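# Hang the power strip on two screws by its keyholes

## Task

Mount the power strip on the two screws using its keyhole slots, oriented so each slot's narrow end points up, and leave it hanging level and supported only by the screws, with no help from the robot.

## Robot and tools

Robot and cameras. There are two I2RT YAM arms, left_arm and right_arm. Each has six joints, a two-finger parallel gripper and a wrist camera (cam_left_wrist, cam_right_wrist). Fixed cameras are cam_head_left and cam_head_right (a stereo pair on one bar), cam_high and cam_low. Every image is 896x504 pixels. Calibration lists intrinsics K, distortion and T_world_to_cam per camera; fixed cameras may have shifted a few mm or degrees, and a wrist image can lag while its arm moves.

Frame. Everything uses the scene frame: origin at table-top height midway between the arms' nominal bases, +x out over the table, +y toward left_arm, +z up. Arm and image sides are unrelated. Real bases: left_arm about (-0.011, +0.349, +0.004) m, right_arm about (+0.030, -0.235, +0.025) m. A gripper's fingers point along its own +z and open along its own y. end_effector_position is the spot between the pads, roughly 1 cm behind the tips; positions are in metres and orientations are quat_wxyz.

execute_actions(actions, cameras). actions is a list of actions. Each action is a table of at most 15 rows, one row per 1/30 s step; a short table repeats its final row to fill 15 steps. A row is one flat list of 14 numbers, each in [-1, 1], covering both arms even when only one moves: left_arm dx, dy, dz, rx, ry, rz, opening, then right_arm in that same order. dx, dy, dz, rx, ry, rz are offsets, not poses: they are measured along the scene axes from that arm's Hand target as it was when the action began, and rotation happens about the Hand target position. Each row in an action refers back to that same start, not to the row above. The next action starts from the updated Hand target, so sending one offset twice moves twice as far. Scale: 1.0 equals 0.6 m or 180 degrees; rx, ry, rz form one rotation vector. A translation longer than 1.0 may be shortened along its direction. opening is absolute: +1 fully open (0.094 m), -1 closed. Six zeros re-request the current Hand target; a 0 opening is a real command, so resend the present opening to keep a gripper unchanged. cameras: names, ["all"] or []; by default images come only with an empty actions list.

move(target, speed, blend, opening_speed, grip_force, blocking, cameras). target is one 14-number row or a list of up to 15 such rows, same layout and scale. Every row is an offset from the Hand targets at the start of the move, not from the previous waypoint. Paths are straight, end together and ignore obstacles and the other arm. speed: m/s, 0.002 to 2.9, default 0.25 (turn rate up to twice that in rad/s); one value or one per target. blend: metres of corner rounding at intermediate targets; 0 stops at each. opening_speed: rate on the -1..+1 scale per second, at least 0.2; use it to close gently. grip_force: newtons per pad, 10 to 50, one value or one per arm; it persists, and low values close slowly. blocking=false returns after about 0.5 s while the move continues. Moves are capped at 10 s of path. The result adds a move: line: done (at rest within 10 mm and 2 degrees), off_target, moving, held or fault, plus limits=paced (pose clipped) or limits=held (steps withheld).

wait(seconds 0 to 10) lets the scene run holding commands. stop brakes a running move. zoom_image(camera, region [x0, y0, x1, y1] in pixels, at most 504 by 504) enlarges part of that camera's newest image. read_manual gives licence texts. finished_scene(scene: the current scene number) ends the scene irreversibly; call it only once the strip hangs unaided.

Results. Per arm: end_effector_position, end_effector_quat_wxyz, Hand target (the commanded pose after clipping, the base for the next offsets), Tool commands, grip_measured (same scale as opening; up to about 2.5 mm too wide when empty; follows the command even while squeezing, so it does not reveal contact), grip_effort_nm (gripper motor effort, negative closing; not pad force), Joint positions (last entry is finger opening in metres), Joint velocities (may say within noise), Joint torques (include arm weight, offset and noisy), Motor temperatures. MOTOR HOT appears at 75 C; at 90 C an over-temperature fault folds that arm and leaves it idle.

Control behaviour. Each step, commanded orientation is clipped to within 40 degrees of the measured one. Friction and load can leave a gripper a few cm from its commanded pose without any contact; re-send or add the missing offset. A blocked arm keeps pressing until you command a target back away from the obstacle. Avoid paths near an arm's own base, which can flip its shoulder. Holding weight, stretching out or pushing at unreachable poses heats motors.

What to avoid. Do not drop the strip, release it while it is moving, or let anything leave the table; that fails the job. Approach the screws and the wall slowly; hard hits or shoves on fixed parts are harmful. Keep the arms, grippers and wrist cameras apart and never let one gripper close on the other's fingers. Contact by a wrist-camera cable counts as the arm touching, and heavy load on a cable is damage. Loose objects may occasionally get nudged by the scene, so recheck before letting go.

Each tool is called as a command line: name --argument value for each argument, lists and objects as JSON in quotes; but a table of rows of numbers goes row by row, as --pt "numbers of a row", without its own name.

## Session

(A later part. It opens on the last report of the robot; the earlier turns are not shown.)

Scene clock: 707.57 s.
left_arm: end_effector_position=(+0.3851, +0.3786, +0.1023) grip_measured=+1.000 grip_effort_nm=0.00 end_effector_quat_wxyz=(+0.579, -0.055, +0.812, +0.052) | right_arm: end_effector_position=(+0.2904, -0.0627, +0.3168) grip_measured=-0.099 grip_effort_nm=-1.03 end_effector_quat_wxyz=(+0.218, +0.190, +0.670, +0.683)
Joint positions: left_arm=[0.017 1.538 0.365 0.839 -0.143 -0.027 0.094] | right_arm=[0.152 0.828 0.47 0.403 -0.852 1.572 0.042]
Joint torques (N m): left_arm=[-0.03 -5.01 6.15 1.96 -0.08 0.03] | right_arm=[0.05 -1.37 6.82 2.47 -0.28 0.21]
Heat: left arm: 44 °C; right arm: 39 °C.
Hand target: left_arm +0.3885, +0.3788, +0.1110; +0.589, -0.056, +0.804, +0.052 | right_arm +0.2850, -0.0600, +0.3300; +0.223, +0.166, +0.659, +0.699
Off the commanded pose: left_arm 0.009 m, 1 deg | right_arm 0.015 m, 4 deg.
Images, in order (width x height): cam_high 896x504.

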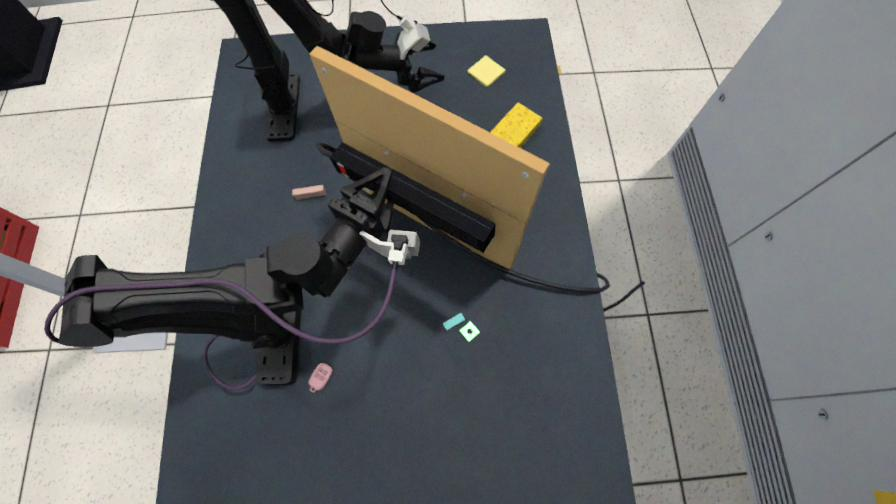

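move --target '[0,0,0,0,0,0,1,-0.0115,0.0688,-0.0983,-0.002,0.014,-0.0052,-0.2]' --speed 0.12 --cameras '["cam_high","cam_head_right","cam_right_wrist"]'

Scene clock: 713.40 s.
left_arm: end_effector_position=(+0.3851, +0.3786, +0.1023) grip_measured=+1.000 grip_effort_nm=0.00 end_effector_quat_wxyz=(+0.579, -0.055, +0.812, +0.052) | right_arm: end_effector_position=(+0.2819, -0.0224, +0.2532) grip_measured=-0.099 grip_effort_nm=-1.03 end_effector_quat_wxyz=(+0.202, +0.212, +0.681, +0.671)
Joint positions: left_arm=[0.017 1.538 0.365 0.839 -0.143 -0.027 0.094] | right_arm=[0.412 0.918 0.291 0.604 -0.585 1.568 0.042]
Joint torques (N m): left_arm=[-0.02 -5.03 6.15 1.96 -0.08 0.03] | right_arm=[1.17 -1.65 6.53 2.7 -0.14 0.1]
Heat: left arm: 44 °C; right arm: 39 °C.
Hand target: left_arm +0.3885, +0.3788, +0.1110; +0.589, -0.056, +0.804, +0.052 | right_arm +0.2781, -0.0186, +0.2711; +0.214, +0.186, +0.664, +0.692
Off the commanded pose: left_arm 0.009 m, 1 deg | right_arm 0.019 m, 5 deg.
move: off_target (right_arm)
camera_calibration:
cam_right_wrist: T_world_to_cam=[[0.00871682, 0.000982584, -0.999962, 0.255668], [-0.985747, 0.168026, -0.0084278, 0.319914], [0.168011, 0.985782, 0.00243323, 0.0641852], [0, 0, 0, 1]] pos_world=[0.302341, -0.117278, 0.258198]
Images, in order (width x height): cam_head_right 896x504, cam_high 896x504, cam_right_wrist 896x504.

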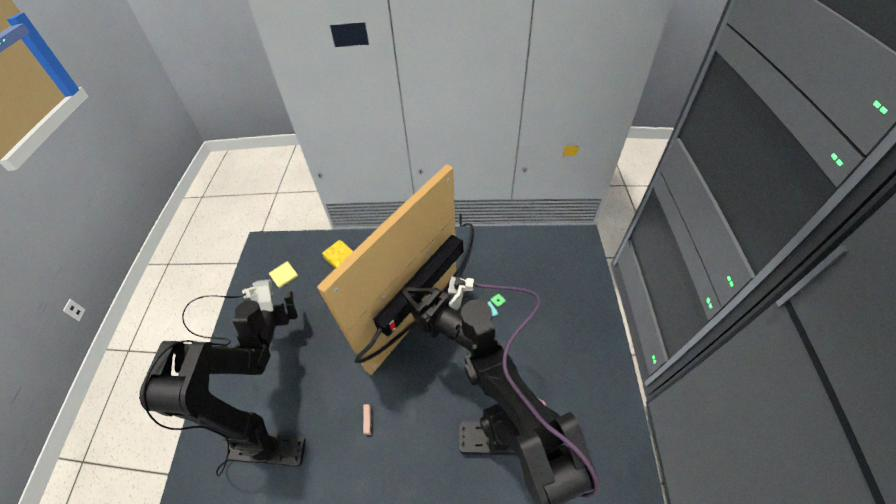

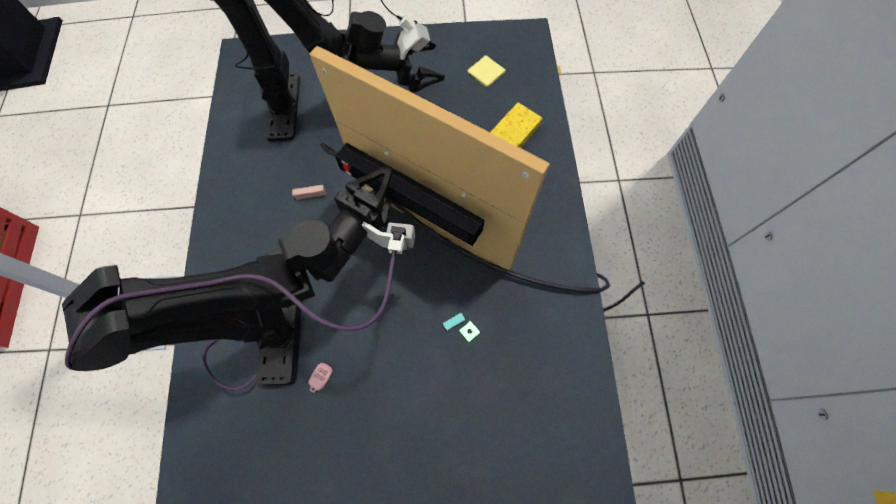

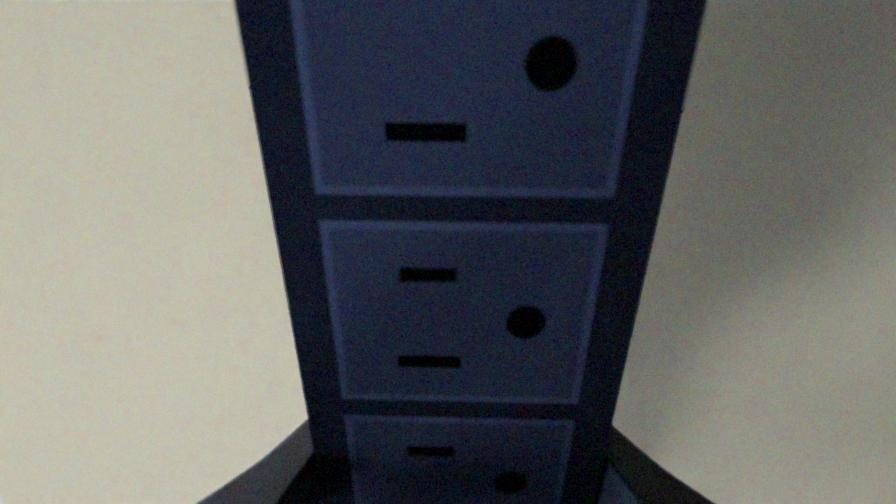

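zoom_image --camera "cam_high" --region '[310, 130, 510, 260]'

zoom_image --camera "cam_head_right" --region '[330, 210, 490, 380]'

Scaled by 2.520 from the camera's 896x504 image, which has a finer 1280x720 frame.

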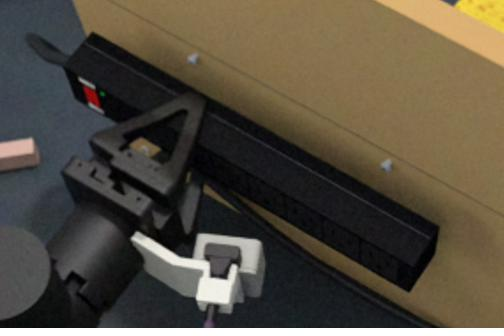

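Scaled by 2.965 from the camera's 896x504 image, which has a finer 1280x720 frame.

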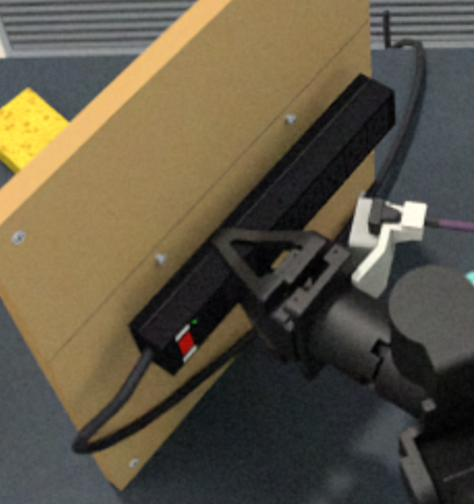

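move --target '[0,0,0,0,0,0,1,0.0158,0.023,0.0083,0,0,0,-0.2]' --speed 0.08 --cameras '[]'

Scene clock: 717.17 s.
left_arm: end_effector_position=(+0.3851, +0.3786, +0.1023) grip_measured=+1.000 grip_effort_nm=0.00 end_effector_quat_wxyz=(+0.579, -0.055, +0.812, +0.052) | right_arm: end_effector_position=(+0.2850, -0.0122, +0.2388) grip_measured=-0.099 grip_effort_nm=-1.03 end_effector_quat_wxyz=(+0.191, +0.222, +0.691, +0.661)
Joint positions: left_arm=[0.017 1.538 0.365 0.839 -0.143 -0.027 0.094] | right_arm=[0.46 0.985 0.291 0.63 -0.538 1.567 0.042]
Joint torques (N m): left_arm=[-0.03 -5.03 6.15 1.96 -0.09 0.03] | right_arm=[0.91 -1.98 10.25 2.69 -0.1 0.09]
Heat: left arm: 44 °C; right arm: 39 °C.
Hand target: left_arm +0.3885, +0.3788, +0.1110; +0.589, -0.056, +0.804, +0.052 | right_arm +0.2875, -0.0049, +0.2761; +0.214, +0.186, +0.664, +0.692
Off the commanded pose: left_arm 0.009 m, 1 deg | right_arm 0.038 m, 7 deg.
move: off_target (right_arm)
No camera images: "cameras" was empty.

move --target '[0,0,0,0,0,0,1,0,0,0.03,0,0,0,-0.2]' --speed 0.08 --cameras '[]'

Scene clock: 718.83 s.
left_arm: end_effector_position=(+0.3851, +0.3786, +0.1023) grip_measured=+1.000 grip_effort_nm=0.00 end_effector_quat_wxyz=(+0.579, -0.055, +0.812, +0.052) | right_arm: end_effector_position=(+0.2895, -0.0107, +0.2524) grip_measured=-0.099 grip_effort_nm=-1.03 end_effector_quat_wxyz=(+0.195, +0.221, +0.692, +0.659)
Joint positions: left_arm=[0.017 1.538 0.365 0.839 -0.143 -0.027 0.094] | right_arm=[0.46 0.973 0.347 0.562 -0.534 1.56 0.042]
Joint torques (N m): left_arm=[-0.03 -5.03 6.15 1.96 -0.08 0.03] | right_arm=[1.22 -4.37 10.73 2.47 -0.17 0.15]
Heat: left arm: 44 °C; right arm: 39 °C.
Hand target: left_arm +0.3885, +0.3788, +0.1110; +0.589, -0.056, +0.804, +0.052 | right_arm +0.2876, -0.0049, +0.2940; +0.214, +0.186, +0.664, +0.692
Off the commanded pose: left_arm 0.009 m, 1 deg | right_arm 0.042 m, 7 deg.
move: off_target (right_arm)
No camera images: "cameras" was empty.

move --target '[0,0,0,0,0,0,1,0,0,0.012,0.0109,-0.0155,0.0004,-0.2]' --speed 0.08 --cameras '[]'

Scene clock: 720.77 s.
left_arm: end_effector_position=(+0.3851, +0.3786, +0.1023) grip_measured=+1.000 grip_effort_nm=0.00 end_effector_quat_wxyz=(+0.579, -0.055, +0.812, +0.052) | right_arm: end_effector_position=(+0.2896, -0.0107, +0.2686) grip_measured=-0.099 grip_effort_nm=-1.03 end_effector_quat_wxyz=(+0.213, +0.203, +0.675, +0.676)
Joint positions: left_arm=[0.017 1.538 0.365 0.839 -0.143 -0.027 0.094] | right_arm=[0.46 0.97 0.347 0.629 -0.534 1.56 0.042]
Joint torques (N m): left_arm=[-0.05 -5.04 6.15 1.96 -0.08 0.03] | right_arm=[1.17 -1.77 9.03 2.79 -0.15 0.27]
Heat: left arm: 44 °C; right arm: 39 °C.
Hand target: left_arm +0.3885, +0.3788, +0.1110; +0.589, -0.056, +0.804, +0.052 | right_arm +0.2876, -0.0049, +0.3011; +0.227, +0.172, +0.647, +0.707
Off the commanded pose: left_arm 0.009 m, 1 deg | right_arm 0.033 m, 6 deg.
move: off_target (right_arm)
No camera images: "cameras" was empty.

move --target '[0,0,0,0,0,0,1,0,0,-0.0175,-0.002,0.0035,0,-0.2]' --speed 0.08 --cameras '[]'

Scene clock: 722.63 s.
left_arm: end_effector_position=(+0.3851, +0.3786, +0.1023) grip_measured=+1.000 grip_effort_nm=0.00 end_effector_quat_wxyz=(+0.579, -0.055, +0.812, +0.052) | right_arm: end_effector_position=(+0.2923, -0.0094, +0.2684) grip_measured=-0.099 grip_effort_nm=-1.03 end_effector_quat_wxyz=(+0.215, +0.201, +0.673, +0.678)
Joint positions: left_arm=[0.017 1.538 0.365 0.839 -0.143 -0.027 0.094] | right_arm=[0.46 0.995 0.347 0.663 -0.534 1.561 0.042]
Joint torques (N m): left_arm=[-0.02 -5.04 6.15 1.96 -0.08 0.03] | right_arm=[1.17 -2.15 6.99 2.8 -0.12 0.25]
Heat: left arm: 44 °C; right arm: 39 °C.
Hand target: left_arm +0.3885, +0.3788, +0.1110; +0.589, -0.056, +0.804, +0.052 | right_arm +0.2876, -0.0049, +0.2906; +0.224, +0.176, +0.650, +0.704
Off the commanded pose: left_arm 0.009 m, 1 deg | right_arm 0.023 m, 5 deg.
move: off_target (right_arm)
No camera images: "cameras" was empty.

move --target '[0,0,0,0,0,0,1,-0.002,-0.003,-0.02,-0.003,0.004,0,-0.2]' --speed 0.08 --cameras '[]'

Scene clock: 724.03 s.
left_arm: end_effector_position=(+0.3851, +0.3786, +0.1023) grip_measured=+1.000 grip_effort_nm=0.00 end_effector_quat_wxyz=(+0.579, -0.055, +0.812, +0.052) | right_arm: end_effector_position=(+0.2912, -0.0099, +0.2605) grip_measured=-0.099 grip_effort_nm=-1.03 end_effector_quat_wxyz=(+0.213, +0.203, +0.675, +0.677)
Joint positions: left_arm=[0.017 1.538 0.365 0.839 -0.143 -0.027 0.094] | right_arm=[0.46 1.005 0.323 0.691 -0.534 1.562 0.042]
Joint torques (N m): left_arm=[-0.03 -5.03 6.16 1.96 -0.08 0.03] | right_arm=[0.69 -2.21 6.42 2.71 -0.23 0.16]
Heat: left arm: 44 °C; right arm: 39 °C.
Hand target: left_arm +0.3885, +0.3788, +0.1110; +0.589, -0.056, +0.804, +0.052 | right_arm +0.2864, -0.0067, +0.2788; +0.220, +0.179, +0.655, +0.700
Off the commanded pose: left_arm 0.009 m, 1 deg | right_arm 0.019 m, 4 deg.
move: off_target (right_arm)
No camera images: "cameras" was empty.

move --target '[0,0,0,0,0,0,1,0.0113,0.0165,-0.003,0.0022,0.0032,0,-0.2]' --speed 0.04 --cameras '[]'

Scene clock: 725.80 s.
left_arm: end_effector_position=(+0.3851, +0.3786, +0.1023) grip_measured=+1.000 grip_effort_nm=0.00 end_effector_quat_wxyz=(+0.579, -0.055, +0.812, +0.052) | right_arm: end_effector_position=(+0.2945, -0.0016, +0.2505) grip_measured=-0.099 grip_effort_nm=-1.03 end_effector_quat_wxyz=(+0.203, +0.208, +0.679, +0.675)
Joint positions: left_arm=[0.017 1.538 0.365 0.839 -0.143 -0.027 0.094] | right_arm=[0.487 1.071 0.323 0.739 -0.515 1.572 0.042]
Joint torques (N m): left_arm=[-0.02 -5.03 6.13 1.96 -0.08 0.03] | right_arm=[1.14 -2.36 7.79 2.77 -0.06 0.19]
Heat: left arm: 44 °C; right arm: 39 °C.
Hand target: left_arm +0.3885, +0.3788, +0.1110; +0.589, -0.056, +0.804, +0.052 | right_arm +0.2932, +0.0032, +0.2769; +0.217, +0.183, +0.654, +0.702
Off the commanded pose: left_arm 0.009 m, 1 deg | right_arm 0.027 m, 5 deg.
move: off_target (right_arm)
No camera images: "cameras" was empty.

move --target '[0,0,0,0,0,0,1,-0.002,-0.003,0.018,0,0,0,-0.2]' --speed 0.05 --cameras '[]'

Scene clock: 727.33 s.
left_arm: end_effector_position=(+0.3851, +0.3786, +0.1023) grip_measured=+1.000 grip_effort_nm=0.00 end_effector_quat_wxyz=(+0.579, -0.055, +0.812, +0.052) | right_arm: end_effector_position=(+0.2929, -0.0023, +0.2477) grip_measured=-0.099 grip_effort_nm=-1.03 end_effector_quat_wxyz=(+0.197, +0.213, +0.683, +0.670)
Joint positions: left_arm=[0.017 1.538 0.365 0.839 -0.143 -0.027 0.094] | right_arm=[0.487 1.056 0.323 0.705 -0.515 1.574 0.042]
Joint torques (N m): left_arm=[-0.01 -5.01 6.13 1.96 -0.08 0.02] | right_arm=[0.61 -5.04 10.04 2.45 -0.1 0.21]
Heat: left arm: 44 °C; right arm: 39 °C.
Hand target: left_arm +0.3885, +0.3788, +0.1110; +0.589, -0.056, +0.804, +0.052 | right_arm +0.2920, +0.0014, +0.2877; +0.216, +0.183, +0.654, +0.702
Off the commanded pose: left_arm 0.009 m, 1 deg | right_arm 0.040 m, 6 deg.
move: off_target (right_arm)
No camera images: "cameras" was empty.

move --target '[0,0,0,0,0,0,1,-0.004,-0.006,0.035,0,0,0,-0.2]' --speed 0.06 --cameras '[]'

Scene clock: 729.20 s.
left_arm: end_effector_position=(+0.3851, +0.3786, +0.1023) grip_measured=+1.000 grip_effort_nm=0.00 end_effector_quat_wxyz=(+0.579, -0.055, +0.812, +0.052) | right_arm: end_effector_position=(+0.2918, -0.0051, +0.2653) grip_measured=-0.099 grip_effort_nm=-1.03 end_effector_quat_wxyz=(+0.197, +0.217, +0.684, +0.668)
Joint positions: left_arm=[0.017 1.538 0.365 0.839 -0.143 -0.027 0.094] | right_arm=[0.481 0.984 0.379 0.57 -0.515 1.573 0.042]
Joint torques (N m): left_arm=[-0.02 -5.03 6.15 1.97 -0.08 0.03] | right_arm=[0.1 -4.66 10.77 2.42 -0.26 0.18]
Heat: left arm: 44 °C; right arm: 40 °C.
Hand target: left_arm +0.3885, +0.3788, +0.1110; +0.589, -0.056, +0.804, +0.052 | right_arm +0.2895, -0.0022, +0.3087; +0.216, +0.183, +0.654, +0.702
Off the commanded pose: left_arm 0.009 m, 1 deg | right_arm 0.044 m, 7 deg.
move: off_target (right_arm)
No camera images: "cameras" was empty.

move --target '[0,0,0,0,0,0,1,0.0065,0.0037,-0.025,0.0032,-0.0102,0,-0.2]' --speed 0.06 --cameras '[]'

Scene clock: 731.90 s.
left_arm: end_effector_position=(+0.3851, +0.3786, +0.1023) grip_measured=+1.000 grip_effort_nm=0.00 end_effector_quat_wxyz=(+0.579, -0.055, +0.812, +0.052) | right_arm: end_effector_position=(+0.2972, -0.0023, +0.2705) grip_measured=-0.099 grip_effort_nm=-1.03 end_effector_quat_wxyz=(+0.213, +0.201, +0.671, +0.681)
Joint positions: left_arm=[0.017 1.538 0.365 0.839 -0.143 -0.027 0.094] | right_arm=[0.481 1.039 0.37 0.689 -0.515 1.568 0.042]
Joint torques (N m): left_arm=[-0.02 -5.01 6.13 1.97 -0.08 0.03] | right_arm=[0.18 -2.28 6.58 2.86 -0.23 0.15]
Heat: left arm: 44 °C; right arm: 40 °C.
Hand target: left_arm +0.3885, +0.3788, +0.1110; +0.589, -0.056, +0.804, +0.052 | right_arm +0.2935, +0.0000, +0.2938; +0.226, +0.173, +0.646, +0.708
Off the commanded pose: left_arm 0.009 m, 1 deg | right_arm 0.024 m, 6 deg.
move: off_target (right_arm)
No camera images: "cameras" was empty.

move --target '[0,0,0,0,0,0,1,0,0,-0.015,0,0,0,-0.2]' --speed 0.04 --cameras '[]'

Scene clock: 733.47 s.
left_arm: end_effector_position=(+0.3851, +0.3786, +0.1023) grip_measured=+1.000 grip_effort_nm=0.00 end_effector_quat_wxyz=(+0.579, -0.055, +0.812, +0.052) | right_arm: end_effector_position=(+0.2967, -0.0025, +0.2701) grip_measured=-0.099 grip_effort_nm=-1.03 end_effector_quat_wxyz=(+0.218, +0.194, +0.662, +0.690)
Joint positions: left_arm=[0.017 1.538 0.365 0.839 -0.143 -0.027 0.094] | right_arm=[0.479 1.063 0.344 0.773 -0.519 1.576 0.042]
Joint torques (N m): left_arm=[-0.05 -5.03 6.13 1.96 -0.08 0.03] | right_arm=[0.43 -1.91 6.43 2.63 -0.15 0.11]
Motor temperatures (°C): left_arm=[26 29 42 44 27 27 26] | right_arm=[28 32 40 37 26 25 26]
Heat: left arm: 44 °C; right arm: 40 °C.
Hand target: left_arm +0.3885, +0.3788, +0.1110; +0.589, -0.056, +0.804, +0.052 | right_arm +0.2935, +0.0000, +0.2848; +0.226, +0.173, +0.647, +0.708
Off the commanded pose: left_arm 0.009 m, 1 deg | right_arm 0.015 m, 4 deg.
move: off_target (right_arm)
No camera images: "cameras" was empty.

move --target '[0,0,0,0,0,0,1,0,0,0,-0.0092,0.0142,0.0003,-0.2]' --speed 0.04 --cameras '[]'

Scene clock: 736.53 s.
left_arm: end_effector_position=(+0.3851, +0.3786, +0.1023) grip_measured=+1.000 grip_effort_nm=0.00 end_effector_quat_wxyz=(+0.579, -0.055, +0.812, +0.052) | right_arm: end_effector_position=(+0.2959, -0.0029, +0.2489) grip_measured=-0.099 grip_effort_nm=-1.03 end_effector_quat_wxyz=(+0.195, +0.218, +0.687, +0.666)
Joint positions: left_arm=[0.017 1.538 0.365 0.839 -0.143 -0.027 0.094] | right_arm=[0.479 1.054 0.344 0.667 -0.519 1.572 0.042]
Joint torques (N m): left_arm=[-0.03 -5.03 6.15 1.96 -0.08 0.02] | right_arm=[0.18 -4.92 9.43 2.44 -0.2 0.07]
Heat: left arm: 44 °C; right arm: 40 °C.
Hand target: left_arm +0.3885, +0.3788, +0.1110; +0.589, -0.056, +0.804, +0.052 | right_arm +0.2935, +0.0000, +0.2847; +0.214, +0.185, +0.662, +0.694
Off the commanded pose: left_arm 0.009 m, 1 deg | right_arm 0.036 m, 6 deg.
move: off_target (right_arm)
No camera images: "cameras" was empty.

move --target '[0,0,0,0,0,0,1,0,0,0.0153,0.0057,-0.0125,0,-0.2]' --speed 0.04 --cameras '[]'

Scene clock: 739.77 s.
left_arm: end_effector_position=(+0.3851, +0.3786, +0.1023) grip_measured=+1.000 grip_effort_nm=0.00 end_effector_quat_wxyz=(+0.579, -0.055, +0.812, +0.052) | right_arm: end_effector_position=(+0.2960, -0.0029, +0.2510) grip_measured=-0.099 grip_effort_nm=-1.03 end_effector_quat_wxyz=(+0.199, +0.214, +0.685, +0.668)
Joint positions: left_arm=[0.017 1.538 0.365 0.839 -0.143 -0.027 0.094] | right_arm=[0.479 1.054 0.344 0.676 -0.519 1.568 0.042]
Joint torques (N m): left_arm=[-0.03 -5.03 6.12 1.96 -0.08 0.03] | right_arm=[0.34 -4.77 9.21 2.79 -0.26 0.09]
Heat: left arm: 44 °C; right arm: 40 °C.
Hand target: left_arm +0.3885, +0.3788, +0.1110; +0.589, -0.056, +0.804, +0.052 | right_arm +0.2935, +0.0000, +0.2940; +0.225, +0.173, +0.651, +0.704
Off the commanded pose: left_arm 0.009 m, 1 deg | right_arm 0.043 m, 8 deg.
move: off_target (right_arm)
No camera images: "cameras" was empty.

move --target '[0,0,0,0,0,0,1,0,0,0.0102,0.0065,-0.0043,0,-0.2]' --speed 0.04 --cameras '[]'

Scene clock: 741.10 s.
left_arm: end_effector_position=(+0.3851, +0.3786, +0.1023) grip_measured=+1.000 grip_effort_nm=0.00 end_effector_quat_wxyz=(+0.579, -0.055, +0.812, +0.052) | right_arm: end_effector_position=(+0.2956, -0.0031, +0.2576) grip_measured=-0.099 grip_effort_nm=-1.03 end_effector_quat_wxyz=(+0.206, +0.207, +0.678, +0.674)
Joint positions: left_arm=[0.017 1.538 0.365 0.839 -0.143 -0.027 0.094] | right_arm=[0.479 1.05 0.344 0.699 -0.519 1.567 0.042]
Joint torques (N m): left_arm=[-0.03 -5.01 6.13 1.97 -0.08 0.03] | right_arm=[0.18 -4.16 9.54 2.83 -0.19 0.2]
Heat: left arm: 44 °C; right arm: 40 °C.
Hand target: left_arm +0.3885, +0.3788, +0.1110; +0.589, -0.056, +0.804, +0.052 | right_arm +0.2936, +0.0000, +0.3000; +0.228, +0.171, +0.642, +0.712
Off the commanded pose: left_arm 0.009 m, 1 deg | right_arm 0.043 m, 8 deg.
move: off_target (right_arm)
No camera images: "cameras" was empty.

move --target '[0,0,0,0,0,0,1,0.0094,0.0137,0,0,0,0,-0.2]' --speed 0.03 --cameras '[]'

Scene clock: 742.67 s.
left_arm: end_effector_position=(+0.3851, +0.3786, +0.1023) grip_measured=+1.000 grip_effort_nm=0.00 end_effector_quat_wxyz=(+0.579, -0.055, +0.812, +0.052) | right_arm: end_effector_position=(+0.2963, -0.0009, +0.2579) grip_measured=-0.099 grip_effort_nm=-1.03 end_effector_quat_wxyz=(+0.207, +0.205, +0.677, +0.676)
Joint positions: left_arm=[0.017 1.538 0.365 0.839 -0.143 -0.027 0.094] | right_arm=[0.487 1.064 0.344 0.719 -0.513 1.567 0.042]
Joint torques (N m): left_arm=[-0.03 -5.03 6.13 1.96 -0.08 0.03] | right_arm=[1.61 -1.88 10.93 2.83 -0.06 0.2]
Heat: left arm: 44 °C; right arm: 40 °C.
Hand target: left_arm +0.3885, +0.3788, +0.1110; +0.589, -0.056, +0.804, +0.052 | right_arm +0.2991, +0.0083, +0.3000; +0.228, +0.171, +0.642, +0.712
Off the commanded pose: left_arm 0.009 m, 1 deg | right_arm 0.043 m, 7 deg.
move: off_target (right_arm)
No camera images: "cameras" was empty.

move --target '[0,0,0,0,0,0,1,0.0075,0.011,0,0,0,0,-0.2]' --speed 0.03 --cameras '[]'

Scene clock: 743.97 s.
left_arm: end_effector_position=(+0.3851, +0.3786, +0.1023) grip_measured=+1.000 grip_effort_nm=0.00 end_effector_quat_wxyz=(+0.579, -0.055, +0.812, +0.052) | right_arm: end_effector_position=(+0.2967, -0.0007, +0.2579) grip_measured=-0.099 grip_effort_nm=-1.03 end_effector_quat_wxyz=(+0.207, +0.205, +0.676, +0.677)
Joint positions: left_arm=[0.017 1.538 0.365 0.839 -0.143 -0.027 0.094] | right_arm=[0.487 1.068 0.344 0.726 -0.513 1.569 0.042]
Joint torques (N m): left_arm=[-0.03 -5.03 6.16 1.96 -0.08 0.03] | right_arm=[3.1 0.13 12.26 2.88 0.11 0.21]
Heat: left arm: 44 °C; right arm: 41 °C.
Hand target: left_arm +0.3885, +0.3788, +0.1110; +0.589, -0.056, +0.804, +0.052 | right_arm +0.3036, +0.0149, +0.2999; +0.227, +0.171, +0.642, +0.711
Off the commanded pose: left_arm 0.009 m, 1 deg | right_arm 0.045 m, 7 deg.
move: off_target (right_arm)
No camera images: "cameras" was empty.

move --pt "0 0 0 0 0 0 1 -0.007 -0.010 0 0 0 0 -0.2" --pt "0 0 0 0 0 0 1 -0.0055 -0.0112 -0.011 -0.007 0.0046 0 -0.2" --speed 0.03 --cameras '[]'

Scene clock: 747.30 s.
left_arm: end_effector_position=(+0.3851, +0.3786, +0.1023) grip_measured=+1.000 grip_effort_nm=0.00 end_effector_quat_wxyz=(+0.579, -0.055, +0.812, +0.052) | right_arm: end_effector_position=(+0.2965, -0.0009, +0.2579) grip_measured=-0.099 grip_effort_nm=-1.03 end_effector_quat_wxyz=(+0.207, +0.205, +0.677, +0.676)
Joint positions: left_arm=[0.017 1.538 0.365 0.839 -0.143 -0.027 0.094] | right_arm=[0.486 1.066 0.344 0.723 -0.514 1.569 0.042]
Joint torques (N m): left_arm=[-0.03 -5.03 6.15 1.97 -0.08 0.03] | right_arm=[1.25 -1.44 11.36 2.56 -0.05 0.07]
Heat: left arm: 44 °C; right arm: 42 °C.
Hand target: left_arm +0.3885, +0.3788, +0.1110; +0.589, -0.056, +0.804, +0.052 | right_arm +0.3003, +0.0082, +0.2934; +0.225, +0.174, +0.652, +0.703
Off the commanded pose: left_arm 0.009 m, 1 deg | right_arm 0.037 m, 6 deg.
move: off_target (right_arm)
No camera images: "cameras" was empty.

move --target '[0,0,0,0,0,0,1,0,0,-0.011,-0.007,0.0046,0,-0.2]' --speed 0.03 --cameras '[]'

Scene clock: 748.40 s.
left_arm: end_effector_position=(+0.3851, +0.3786, +0.1023) grip_measured=+1.000 grip_effort_nm=0.00 end_effector_quat_wxyz=(+0.579, -0.055, +0.812, +0.052) | right_arm: end_effector_position=(+0.2966, -0.0010, +0.2574) grip_measured=-0.099 grip_effort_nm=-1.03 end_effector_quat_wxyz=(+0.207, +0.204, +0.677, +0.676)
Joint positions: left_arm=[0.017 1.538 0.365 0.839 -0.143 -0.027 0.094] | right_arm=[0.485 1.066 0.344 0.721 -0.515 1.565 0.042]
Joint torques (N m): left_arm=[-0.02 -5.03 6.15 1.96 -0.08 0.03] | right_arm=[1.21 -1.42 11.38 2.24 -0.06 -0.02]
Heat: left arm: 44 °C; right arm: 42 °C.
Hand target: left_arm +0.3885, +0.3788, +0.1110; +0.589, -0.056, +0.804, +0.052 | right_arm +0.3004, +0.0081, +0.2868; +0.222, +0.176, +0.661, +0.695
Off the commanded pose: left_arm 0.009 m, 1 deg | right_arm 0.031 m, 5 deg.
move: off_target (right_arm)
No camera images: "cameras" was empty.

move --target '[0,0,0,0,0,0,1,-0.0028,-0.0041,-0.011,-0.007,0.0046,0,-0.2]' --speed 0.03 --cameras '[]'

Scene clock: 749.73 s.
left_arm: end_effector_position=(+0.3851, +0.3786, +0.1023) grip_measured=+1.000 grip_effort_nm=0.00 end_effector_quat_wxyz=(+0.579, -0.055, +0.812, +0.052) | right_arm: end_effector_position=(+0.2963, -0.0009, +0.2570) grip_measured=-0.099 grip_effort_nm=-1.03 end_effector_quat_wxyz=(+0.207, +0.203, +0.679, +0.674)
Joint positions: left_arm=[0.017 1.538 0.365 0.839 -0.143 -0.027 0.094] | right_arm=[0.484 1.064 0.346 0.712 -0.518 1.561 0.042]
Joint torques (N m): left_arm=[-0.02 -5.03 6.13 1.96 -0.09 0.03] | right_arm=[0.72 -2.37 10.97 1.91 -0.12 -0.14]
Heat: left arm: 44 °C; right arm: 42 °C.
Hand target: left_arm +0.3885, +0.3788, +0.1110; +0.589, -0.056, +0.804, +0.052 | right_arm +0.2986, +0.0057, +0.2802; +0.219, +0.179, +0.670, +0.686
Off the commanded pose: left_arm 0.009 m, 1 deg | right_arm 0.024 m, 4 deg.
move: off_target (right_arm)
No camera images: "cameras" was empty.

move --target '[0,0,0,0,0,0,1,-0.0038,-0.0055,-0.006,-0.0037,0.0025,0,-0.2]' --speed 0.03 --cameras '[]'

Scene clock: 750.97 s.
left_arm: end_effector_position=(+0.3851, +0.3786, +0.1023) grip_measured=+1.000 grip_effort_nm=0.00 end_effector_quat_wxyz=(+0.579, -0.055, +0.812, +0.052) | right_arm: end_effector_position=(+0.2966, -0.0013, +0.2558) grip_measured=-0.099 grip_effort_nm=-1.03 end_effector_quat_wxyz=(+0.209, +0.201, +0.684, +0.670)
Joint positions: left_arm=[0.017 1.538 0.365 0.839 -0.143 -0.027 0.094] | right_arm=[0.482 1.06 0.352 0.689 -0.52 1.546 0.042]
Joint torques (N m): left_arm=[-0.03 -5.03 6.12 1.96 -0.08 0.03] | right_arm=[0.21 -3.64 9.76 1.98 -0.19 -0.04]
Heat: left arm: 44 °C; right arm: 42 °C.
Hand target: left_arm +0.3885, +0.3788, +0.1110; +0.589, -0.056, +0.804, +0.052 | right_arm +0.2964, +0.0024, +0.2765; +0.217, +0.180, +0.675, +0.681
Off the commanded pose: left_arm 0.009 m, 1 deg | right_arm 0.021 m, 3 deg.
move: off_target (right_arm)
No camera images: "cameras" was empty.

move --target '[0,0,0,0,0,0,1,0.003,0.001,0.0109,0.01,0,0,-0.2]' --speed 0.03 --cameras '[]'

move --target '[0,0,0,0,0,0,1,0.0019,0.0027,0.0109,0.0069,-0.0046,0,-0.2]' --speed 0.03 --cameras '[]'

Scene clock: 752.80 s.
left_arm: end_effector_position=(+0.3851, +0.3786, +0.1023) grip_measured=+1.000 grip_effort_nm=0.00 end_effector_quat_wxyz=(+0.579, -0.055, +0.812, +0.052) | right_arm: end_effector_position=(+0.2967, -0.0014, +0.2561) grip_measured=-0.099 grip_effort_nm=-1.03 end_effector_quat_wxyz=(+0.208, +0.203, +0.683, +0.670)
Joint positions: left_arm=[0.017 1.538 0.365 0.839 -0.143 -0.027 0.094] | right_arm=[0.482 1.059 0.352 0.689 -0.52 1.55 0.042]
Joint torques (N m): left_arm=[-0.03 -5.03 6.13 1.97 -0.09 0.02] | right_arm=[0.25 -2.65 9.89 2.28 -0.2 0.21]
Heat: left arm: 44 °C; right arm: 42 °C.
Hand target: left_arm +0.3885, +0.3788, +0.1110; +0.589, -0.056, +0.804, +0.052 | right_arm +0.2981, +0.0030, +0.2833; +0.215, +0.183, +0.664, +0.692
Off the commanded pose: left_arm 0.009 m, 1 deg | right_arm 0.027 m, 4 deg.
move: off_target (right_arm)
No camera images: "cameras" was empty.

Scene clock: 753.50 s.
left_arm: end_effector_position=(+0.3851, +0.3786, +0.1023) grip_measured=+1.000 grip_effort_nm=0.00 end_effector_quat_wxyz=(+0.579, -0.055, +0.812, +0.052) | right_arm: end_effector_position=(+0.2967, -0.0014, +0.2565) grip_measured=-0.099 grip_effort_nm=-1.03 end_effector_quat_wxyz=(+0.206, +0.205, +0.682, +0.671)
Joint positions: left_arm=[0.017 1.538 0.365 0.839 -0.143 -0.027 0.094] | right_arm=[0.482 1.059 0.352 0.69 -0.52 1.556 0.042]
Joint torques (N m): left_arm=[-0.02 -5.03 6.15 1.96 -0.09 0.03] | right_arm=[0.34 -1.94 10.3 2.61 -0.17 0.27]
Heat: left arm: 44 °C; right arm: 42 °C.
Hand target: left_arm +0.3885, +0.3788, +0.1110; +0.589, -0.056, +0.804, +0.052 | right_arm +0.2993, +0.0046, +0.2898; +0.218, +0.181, +0.655, +0.701
Off the commanded pose: left_arm 0.009 m, 1 deg | right_arm 0.034 m, 5 deg.
move: off_target (right_arm)
No camera images: "cameras" was empty.

move --target '[0,0,0,0,0,0,1,0.0019,0.0027,0.0109,0.0069,-0.0046,0,-0.2]' --speed 0.03 --cameras '[]'

move --target '[0,0,0,0,0,0,1,0,0,0.0109,0.0069,-0.0046,0,-0.2]' --speed 0.03 --cameras '[]'

Scene clock: 754.97 s.
left_arm: end_effector_position=(+0.3851, +0.3786, +0.1023) grip_measured=+1.000 grip_effort_nm=0.00 end_effector_quat_wxyz=(+0.579, -0.055, +0.812, +0.052) | right_arm: end_effector_position=(+0.2969, -0.0013, +0.2570) grip_measured=-0.099 grip_effort_nm=-1.03 end_effector_quat_wxyz=(+0.205, +0.206, +0.681, +0.673)
Joint positions: left_arm=[0.017 1.538 0.365 0.839 -0.143 -0.027 0.094] | right_arm=[0.482 1.061 0.352 0.696 -0.52 1.562 0.042]
Joint torques (N m): left_arm=[-0.03 -5.04 6.15 1.96 -0.08 0.03] | right_arm=[0.84 -1.69 10.52 2.84 -0.11 0.39]
Heat: left arm: 44 °C; right arm: 42 °C.
Hand target: left_arm +0.3885, +0.3788, +0.1110; +0.589, -0.056, +0.804, +0.052 | right_arm +0.3005, +0.0062, +0.2962; +0.220, +0.178, +0.646, +0.709
Off the commanded pose: left_arm 0.009 m, 1 deg | right_arm 0.040 m, 7 deg.
move: off_target (right_arm)
No camera images: "cameras" was empty.

Scene clock: 755.70 s.
left_arm: end_effector_position=(+0.3851, +0.3786, +0.1023) grip_measured=+1.000 grip_effort_nm=0.00 end_effector_quat_wxyz=(+0.579, -0.055, +0.812, +0.052) | right_arm: end_effector_position=(+0.2970, -0.0013, +0.2574) grip_measured=-0.099 grip_effort_nm=-1.03 end_effector_quat_wxyz=(+0.205, +0.206, +0.680, +0.673)
Joint positions: left_arm=[0.017 1.538 0.365 0.839 -0.143 -0.027 0.094] | right_arm=[0.482 1.061 0.352 0.697 -0.52 1.564 0.042]
Joint torques (N m): left_arm=[-0.03 -5.03 6.15 1.96 -0.08 0.03] | right_arm=[0.94 -1.8 10.39 3.1 -0.09 0.51]
Heat: left arm: 44 °C; right arm: 42 °C.
Hand target: left_arm +0.3885, +0.3788, +0.1110; +0.589, -0.056, +0.804, +0.052 | right_arm +0.3005, +0.0062, +0.3028; +0.223, +0.175, +0.637, +0.717
Off the commanded pose: left_arm 0.009 m, 1 deg | right_arm 0.046 m, 8 deg.
move: off_target (right_arm)
No camera images: "cameras" was empty.

move --target '[0,0,0,0,0,0,1,-0.0047,-0.0069,0,0,0,0,-0.2]' --speed 0.03 --cameras '[]'

Scene clock: 759.43 s.
left_arm: end_effector_position=(+0.3851, +0.3786, +0.1023) grip_measured=+1.000 grip_effort_nm=0.00 end_effector_quat_wxyz=(+0.579, -0.055, +0.812, +0.052) | right_arm: end_effector_position=(+0.2972, -0.0016, +0.2603) grip_measured=-0.099 grip_effort_nm=-1.03 end_effector_quat_wxyz=(+0.201, +0.210, +0.675, +0.679)
Joint positions: left_arm=[0.017 1.538 0.365 0.839 -0.143 -0.027 0.094] | right_arm=[0.48 1.061 0.352 0.71 -0.521 1.586 0.042]
Joint torques (N m): left_arm=[-0.03 -5.03 6.15 1.97 -0.08 0.03] | right_arm=[0.27 -3.11 9.59 2.92 -0.16 0.24]
Heat: left arm: 44 °C; right arm: 43 °C.
Hand target: left_arm +0.3885, +0.3788, +0.1110; +0.589, -0.056, +0.804, +0.052 | right_arm +0.2976, +0.0021, +0.3028; +0.223, +0.175, +0.637, +0.717
Off the commanded pose: left_arm 0.009 m, 1 deg | right_arm 0.043 m, 8 deg.
move: off_target (right_arm)
No camera images: "cameras" was empty.

move --target '[0,0,0,0,0,0,1,0,0,0.008,0.0025,-0.0072,0,-0.2]' --speed 0.03 --cameras '[]'

move --target '[0,0,0,0,0,0,1,0,0,0.008,0.005,-0.0035,0,-0.2]' --speed 0.03 --cameras '[]'

Scene clock: 760.73 s.
left_arm: end_effector_position=(+0.3851, +0.3786, +0.1023) grip_measured=+1.000 grip_effort_nm=0.00 end_effector_quat_wxyz=(+0.579, -0.055, +0.812, +0.052) | right_arm: end_effector_position=(+0.2973, -0.0016, +0.2609) grip_measured=-0.099 grip_effort_nm=-1.03 end_effector_quat_wxyz=(+0.201, +0.210, +0.674, +0.679)
Joint positions: left_arm=[0.017 1.538 0.365 0.839 -0.143 -0.027 0.094] | right_arm=[0.48 1.061 0.352 0.713 -0.521 1.588 0.042]
Joint torques (N m): left_arm=[-0.03 -5.03 6.16 1.96 -0.08 0.03] | right_arm=[0.1 -3.15 9.69 3.13 -0.12 0.21]
Heat: left arm: 44 °C; right arm: 43 °C.
Hand target: left_arm +0.3885, +0.3788, +0.1110; +0.589, -0.056, +0.804, +0.052 | right_arm +0.2976, +0.0021, +0.3075; +0.229, +0.168, +0.631, +0.721
Off the commanded pose: left_arm 0.009 m, 1 deg | right_arm 0.047 m, 9 deg.
move: off_target (right_arm)
No camera images: "cameras" was empty.

Scene clock: 761.43 s.
left_arm: end_effector_position=(+0.3851, +0.3786, +0.1023) grip_measured=+1.000 grip_effort_nm=0.00 end_effector_quat_wxyz=(+0.579, -0.055, +0.812, +0.052) | right_arm: end_effector_position=(+0.2973, -0.0017, +0.2617) grip_measured=-0.099 grip_effort_nm=-1.03 end_effector_quat_wxyz=(+0.200, +0.211, +0.672, +0.681)
Joint positions: left_arm=[0.017 1.538 0.365 0.839 -0.143 -0.027 0.094] | right_arm=[0.48 1.061 0.352 0.717 -0.52 1.593 0.042]
Joint torques (N m): left_arm=[-0.03 -5.03 6.15 1.96 -0.08 0.03] | right_arm=[0.14 -2.99 9.54 3.31 -0.17 0.26]
Heat: left arm: 44 °C; right arm: 43 °C.
Hand target: left_arm +0.3885, +0.3788, +0.1110; +0.589, -0.056, +0.804, +0.052 | right_arm +0.2976, +0.0021, +0.3124; +0.232, +0.166, +0.624, +0.727
Off the commanded pose: left_arm 0.009 m, 1 deg | right_arm 0.051 m, 10 deg.
move: off_target (right_arm)
No camera images: "cameras" was empty.

move --target '[0,0,0,0,0,0,1,-0.0236,-0.0343,-0.005,-0.0095,0.0064,0,-0.2]' --speed 0.06 --cameras '["cam_high","cam_head_right","cam_head_left"]'

zoom_image --camera "cam_high" --region '[330, 120, 430, 190]'

zoom_image --camera "cam_high" --region '[420, 170, 520, 240]'

Scene clock: 768.20 s.
left_arm: end_effector_position=(+0.3851, +0.3786, +0.1023) grip_measured=+1.000 grip_effort_nm=0.00 end_effector_quat_wxyz=(+0.579, -0.055, +0.812, +0.052) | right_arm: end_effector_position=(+0.2913, -0.0189, +0.2844) grip_measured=-0.099 grip_effort_nm=-1.03 end_effector_quat_wxyz=(+0.219, +0.196, +0.658, +0.693)
Joint positions: left_arm=[0.017 1.538 0.365 0.839 -0.143 -0.027 0.094] | right_arm=[0.412 0.956 0.352 0.672 -0.582 1.593 0.042]
Joint torques (N m): left_arm=[-0.03 -5.01 6.15 1.97 -0.08 0.03] | right_arm=[-0.06 -4.38 7.57 2.4 -0.26 0.19]
Heat: left arm: 44 °C; right arm: 43 °C.
Hand target: left_arm +0.3885, +0.3788, +0.1110; +0.589, -0.056, +0.804, +0.052 | right_arm +0.2835, -0.0185, +0.3094; +0.228, +0.170, +0.637, +0.716
Off the commanded pose: left_arm 0.009 m, 1 deg | right_arm 0.026 m, 5 deg.
move: off_target (right_arm)
Images, in order (width x height): cam_head_left 896x504, cam_head_right 896x504, cam_high 896x504.

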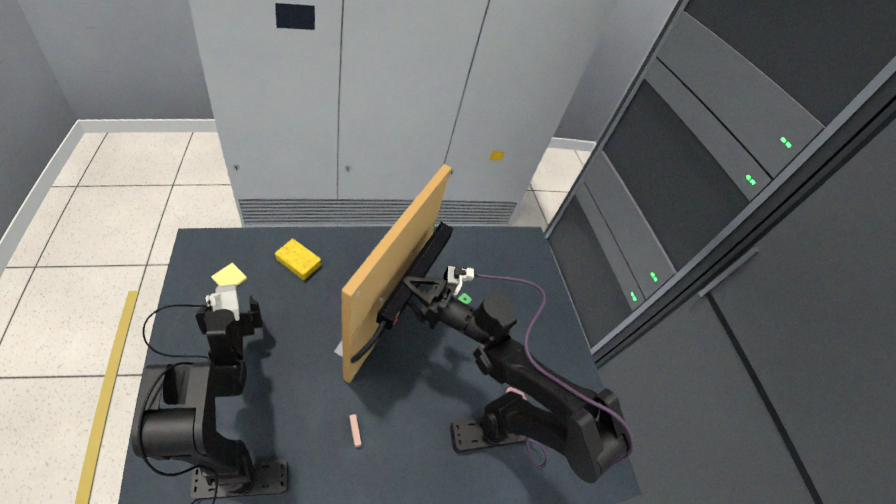

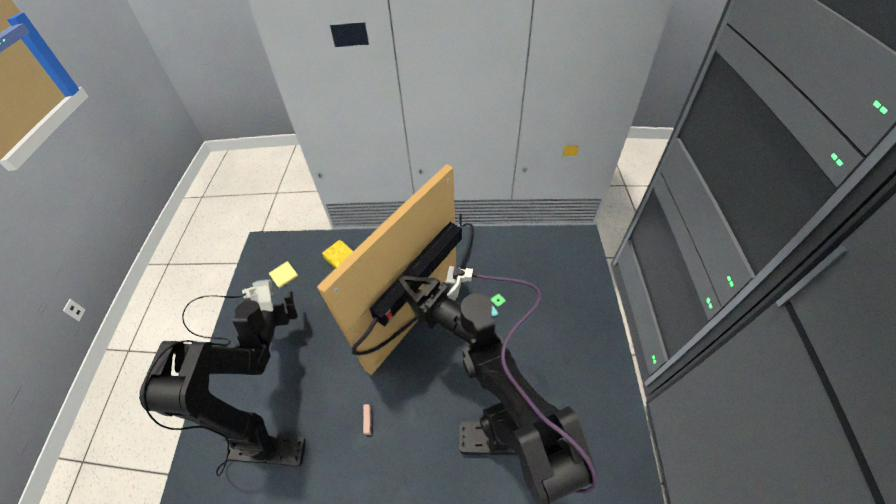

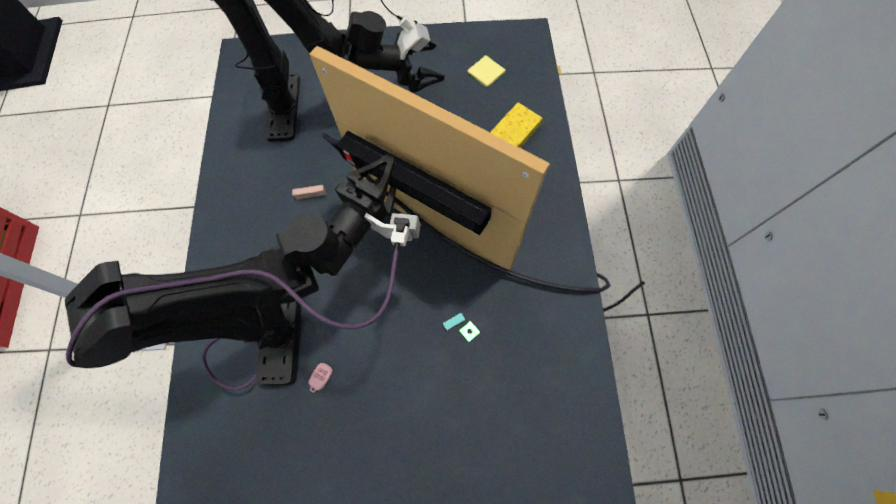

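Scaled by 5.040 from the camera's 896x504 image, which has a finer 1280x720 frame.

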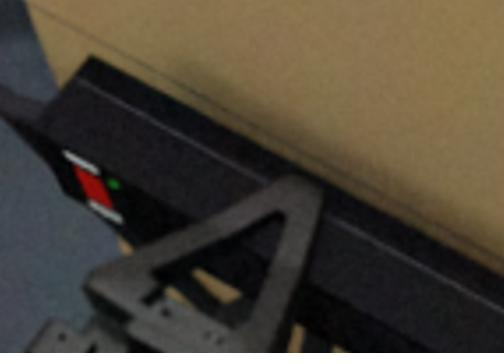

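Scaled by 5.040 from the camera's 896x504 image, which has a finer 1280x720 frame.

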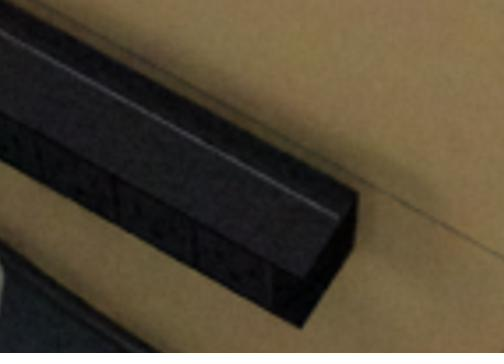

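move --target '[0,0,0,0,0,0,1,0.0063,0.021,-0.0207,-0.0122,0.0146,0.0003,-0.2]' --speed 0.05 --cameras '[]'

Scene clock: 775.90 s.
left_arm: end_effector_position=(+0.3851, +0.3786, +0.1023) grip_measured=+1.000 grip_effort_nm=0.00 end_effector_quat_wxyz=(+0.579, -0.055, +0.812, +0.052) | right_arm: end_effector_position=(+0.2883, -0.0110, +0.2697) grip_measured=-0.099 grip_effort_nm=-1.03 end_effector_quat_wxyz=(+0.203, +0.207, +0.675, +0.679)
Joint positions: left_arm=[0.017 1.538 0.365 0.839 -0.143 -0.027 0.094] | right_arm=[0.453 0.962 0.352 0.613 -0.55 1.58 0.042]
Joint torques (N m): left_arm=[-0.03 -5.03 6.15 1.96 -0.08 0.03] | right_arm=[0.95 -2.22 9.57 2.34 -0.12 0.08]
Heat: left arm: 44 °C; right arm: 42 °C.
Hand target: left_arm +0.3885, +0.3788, +0.1110; +0.589, -0.056, +0.804, +0.052 | right_arm +0.2872, -0.0059, +0.2970; +0.216, +0.181, +0.656, +0.700
Off the commanded pose: left_arm 0.009 m, 1 deg | right_arm 0.028 m, 5 deg.
move: off_target (right_arm)
No camera images: "cameras" was empty.

move --target '[0,0,0,0,0,0,1,0.0069,0.0013,-0.03,0,0,0,-0.2]' --speed 0.05 --cameras '[]'

Scene clock: 777.87 s.
left_arm: end_effector_position=(+0.3851, +0.3786, +0.1023) grip_measured=+1.000 grip_effort_nm=0.00 end_effector_quat_wxyz=(+0.579, -0.055, +0.812, +0.052) | right_arm: end_effector_position=(+0.2950, -0.0080, +0.2611) grip_measured=-0.099 grip_effort_nm=-1.03 end_effector_quat_wxyz=(+0.204, +0.206, +0.675, +0.678)
Joint positions: left_arm=[0.017 1.538 0.365 0.839 -0.143 -0.027 0.094] | right_arm=[0.453 1.032 0.341 0.697 -0.549 1.577 0.042]
Joint torques (N m): left_arm=[-0.03 -5.01 6.13 1.96 -0.08 0.03] | right_arm=[0.58 -2.32 6.34 2.72 -0.15 0.07]
Heat: left arm: 44 °C; right arm: 42 °C.
Hand target: left_arm +0.3885, +0.3788, +0.1110; +0.589, -0.056, +0.804, +0.052 | right_arm +0.2914, -0.0051, +0.2790; +0.216, +0.182, +0.656, +0.700
Off the commanded pose: left_arm 0.009 m, 1 deg | right_arm 0.018 m, 5 deg.
move: off_target (right_arm)
No camera images: "cameras" was empty.

move --target '[0,0,0,0,0,0,1,0.0085,0.0125,0.003,0,0,0,-0.2]' --speed 0.03 --cameras '[]'

Scene clock: 779.77 s.
left_arm: end_effector_position=(+0.3851, +0.3786, +0.1023) grip_measured=+1.000 grip_effort_nm=0.00 end_effector_quat_wxyz=(+0.579, -0.055, +0.812, +0.052) | right_arm: end_effector_position=(+0.2972, -0.0029, +0.2526) grip_measured=-0.099 grip_effort_nm=-1.03 end_effector_quat_wxyz=(+0.198, +0.211, +0.680, +0.673)
Joint positions: left_arm=[0.017 1.538 0.365 0.839 -0.143 -0.027 0.094] | right_arm=[0.471 1.071 0.341 0.713 -0.532 1.576 0.042]
Joint torques (N m): left_arm=[-0.05 -5.03 6.13 1.97 -0.08 0.03] | right_arm=[1.14 -2.4 8.28 2.7 -0.07 0.11]
Heat: left arm: 44 °C; right arm: 42 °C.
Hand target: left_arm +0.3885, +0.3788, +0.1110; +0.589, -0.056, +0.804, +0.052 | right_arm +0.2964, +0.0024, +0.2808; +0.216, +0.181, +0.656, +0.700
Off the commanded pose: left_arm 0.009 m, 1 deg | right_arm 0.029 m, 6 deg.
move: off_target (right_arm)
No camera images: "cameras" was empty.

move --target '[0,0,0,0,0,0,1,0,0,0.0145,0.0092,-0.0062,0,-0.2]' --speed 0.04 --cameras '[]'

Scene clock: 785.20 s.
left_arm: end_effector_position=(+0.3851, +0.3786, +0.1023) grip_measured=+1.000 grip_effort_nm=0.00 end_effector_quat_wxyz=(+0.579, -0.055, +0.812, +0.052) | right_arm: end_effector_position=(+0.2981, -0.0028, +0.2589) grip_measured=-0.099 grip_effort_nm=-1.03 end_effector_quat_wxyz=(+0.206, +0.204, +0.673, +0.681)
Joint positions: left_arm=[0.017 1.538 0.365 0.839 -0.143 -0.027 0.094] | right_arm=[0.471 1.077 0.341 0.75 -0.531 1.579 0.042]
Joint torques (N m): left_arm=[-0.03 -5.03 6.15 1.96 -0.09 0.03] | right_arm=[1.33 -2.61 8.28 2.81 -0.09 0.27]
Heat: left arm: 44 °C; right arm: 42 °C.
Hand target: left_arm +0.3885, +0.3788, +0.1110; +0.589, -0.056, +0.804, +0.052 | right_arm +0.2964, +0.0024, +0.2894; +0.219, +0.178, +0.644, +0.711
Off the commanded pose: left_arm 0.009 m, 1 deg | right_arm 0.031 m, 6 deg.
move: off_target (right_arm)
No camera images: "cameras" was empty.

move --target '[0,0,0,0,0,0,1,0,0,0.0087,0.0055,-0.0037,0,-0.2]' --speed 0.03 --cameras '[]'

move --target '[0,0,0,0,0,0,1,0.0019,0.0027,0.0029,0.0018,-0.0012,0,-0.2]' --speed 0.03 --cameras '[]'

Scene clock: 786.97 s.
left_arm: end_effector_position=(+0.3851, +0.3786, +0.1023) grip_measured=+1.000 grip_effort_nm=0.00 end_effector_quat_wxyz=(+0.579, -0.055, +0.812, +0.052) | right_arm: end_effector_position=(+0.2982, -0.0029, +0.2618) grip_measured=-0.099 grip_effort_nm=-1.03 end_effector_quat_wxyz=(+0.205, +0.205, +0.668, +0.685)
Joint positions: left_arm=[0.017 1.538 0.365 0.839 -0.143 -0.027 0.094] | right_arm=[0.471 1.077 0.341 0.763 -0.53 1.592 0.042]
Joint torques (N m): left_arm=[-0.02 -5.03 6.13 1.97 -0.08 0.02] | right_arm=[1.24 -2.33 8.28 2.88 0.01 0.27]
Heat: left arm: 44 °C; right arm: 42 °C.
Hand target: left_arm +0.3885, +0.3788, +0.1110; +0.589, -0.056, +0.804, +0.052 | right_arm +0.2964, +0.0024, +0.2946; +0.222, +0.175, +0.636, +0.718
Off the commanded pose: left_arm 0.009 m, 1 deg | right_arm 0.033 m, 7 deg.
move: off_target (right_arm)
No camera images: "cameras" was empty.

Scene clock: 787.67 s.
left_arm: end_effector_position=(+0.3851, +0.3786, +0.1023) grip_measured=+1.000 grip_effort_nm=0.00 end_effector_quat_wxyz=(+0.579, -0.055, +0.812, +0.052) | right_arm: end_effector_position=(+0.2985, -0.0026, +0.2619) grip_measured=-0.099 grip_effort_nm=-1.03 end_effector_quat_wxyz=(+0.206, +0.206, +0.667, +0.685)
Joint positions: left_arm=[0.017 1.538 0.365 0.839 -0.143 -0.027 0.094] | right_arm=[0.473 1.08 0.341 0.767 -0.527 1.593 0.042]
Joint torques (N m): left_arm=[-0.02 -5.03 6.15 1.96 -0.08 0.03] | right_arm=[1.74 -1.89 8.68 2.99 -0.04 0.28]
Heat: left arm: 44 °C; right arm: 42 °C.
Hand target: left_arm +0.3885, +0.3788, +0.1110; +0.589, -0.056, +0.804, +0.052 | right_arm +0.2976, +0.0040, +0.2964; +0.222, +0.175, +0.634, +0.720
Off the commanded pose: left_arm 0.009 m, 1 deg | right_arm 0.035 m, 7 deg.
move: off_target (right_arm)
No camera images: "cameras" was empty.

move --target '[0,0,0,0,0,0,1,-0.001,-0.0014,0.0087,0.0043,-0.0055,0,-0.2]' --speed 0.03 --cameras '[]'

move --target '[0,0,0,0,0,0,1,0,0,0.0087,0.0043,-0.0055,0,-0.2]' --speed 0.03 --cameras '[]'

Scene clock: 789.33 s.
left_arm: end_effector_position=(+0.3851, +0.3786, +0.1023) grip_measured=+1.000 grip_effort_nm=0.00 end_effector_quat_wxyz=(+0.579, -0.055, +0.812, +0.052) | right_arm: end_effector_position=(+0.2985, -0.0026, +0.2623) grip_measured=-0.099 grip_effort_nm=-1.03 end_effector_quat_wxyz=(+0.206, +0.206, +0.667, +0.686)
Joint positions: left_arm=[0.017 1.538 0.365 0.839 -0.143 -0.027 0.094] | right_arm=[0.473 1.08 0.341 0.769 -0.527 1.593 0.042]
Joint torques (N m): left_arm=[-0.02 -5.01 6.15 1.96 -0.08 0.03] | right_arm=[1.55 -2.26 8.75 3.16 -0.07 0.33]
Heat: left arm: 44 °C; right arm: 42 °C.
Hand target: left_arm +0.3885, +0.3788, +0.1110; +0.589, -0.056, +0.804, +0.052 | right_arm +0.2970, +0.0032, +0.3016; +0.227, +0.170, +0.627, +0.726
Off the commanded pose: left_arm 0.009 m, 1 deg | right_arm 0.040 m, 8 deg.
move: off_target (right_arm)
No camera images: "cameras" was empty.

Scene clock: 790.03 s.
left_arm: end_effector_position=(+0.3851, +0.3786, +0.1023) grip_measured=+1.000 grip_effort_nm=0.00 end_effector_quat_wxyz=(+0.579, -0.055, +0.812, +0.052) | right_arm: end_effector_position=(+0.2985, -0.0026, +0.2625) grip_measured=-0.099 grip_effort_nm=-1.03 end_effector_quat_wxyz=(+0.206, +0.206, +0.667, +0.686)
Joint positions: left_arm=[0.017 1.538 0.365 0.839 -0.143 -0.027 0.094] | right_arm=[0.473 1.08 0.341 0.77 -0.527 1.594 0.042]
Joint torques (N m): left_arm=[-0.03 -5.01 6.12 1.96 -0.08 0.02] | right_arm=[1.36 -2.15 8.68 3.43 -0.05 0.31]
Heat: left arm: 44 °C; right arm: 42 °C.
Hand target: left_arm +0.3885, +0.3788, +0.1110; +0.589, -0.056, +0.804, +0.052 | right_arm +0.2970, +0.0032, +0.3068; +0.231, +0.165, +0.620, +0.731
Off the commanded pose: left_arm 0.009 m, 1 deg | right_arm 0.045 m, 9 deg.
move: off_target (right_arm)
No camera images: "cameras" was empty.


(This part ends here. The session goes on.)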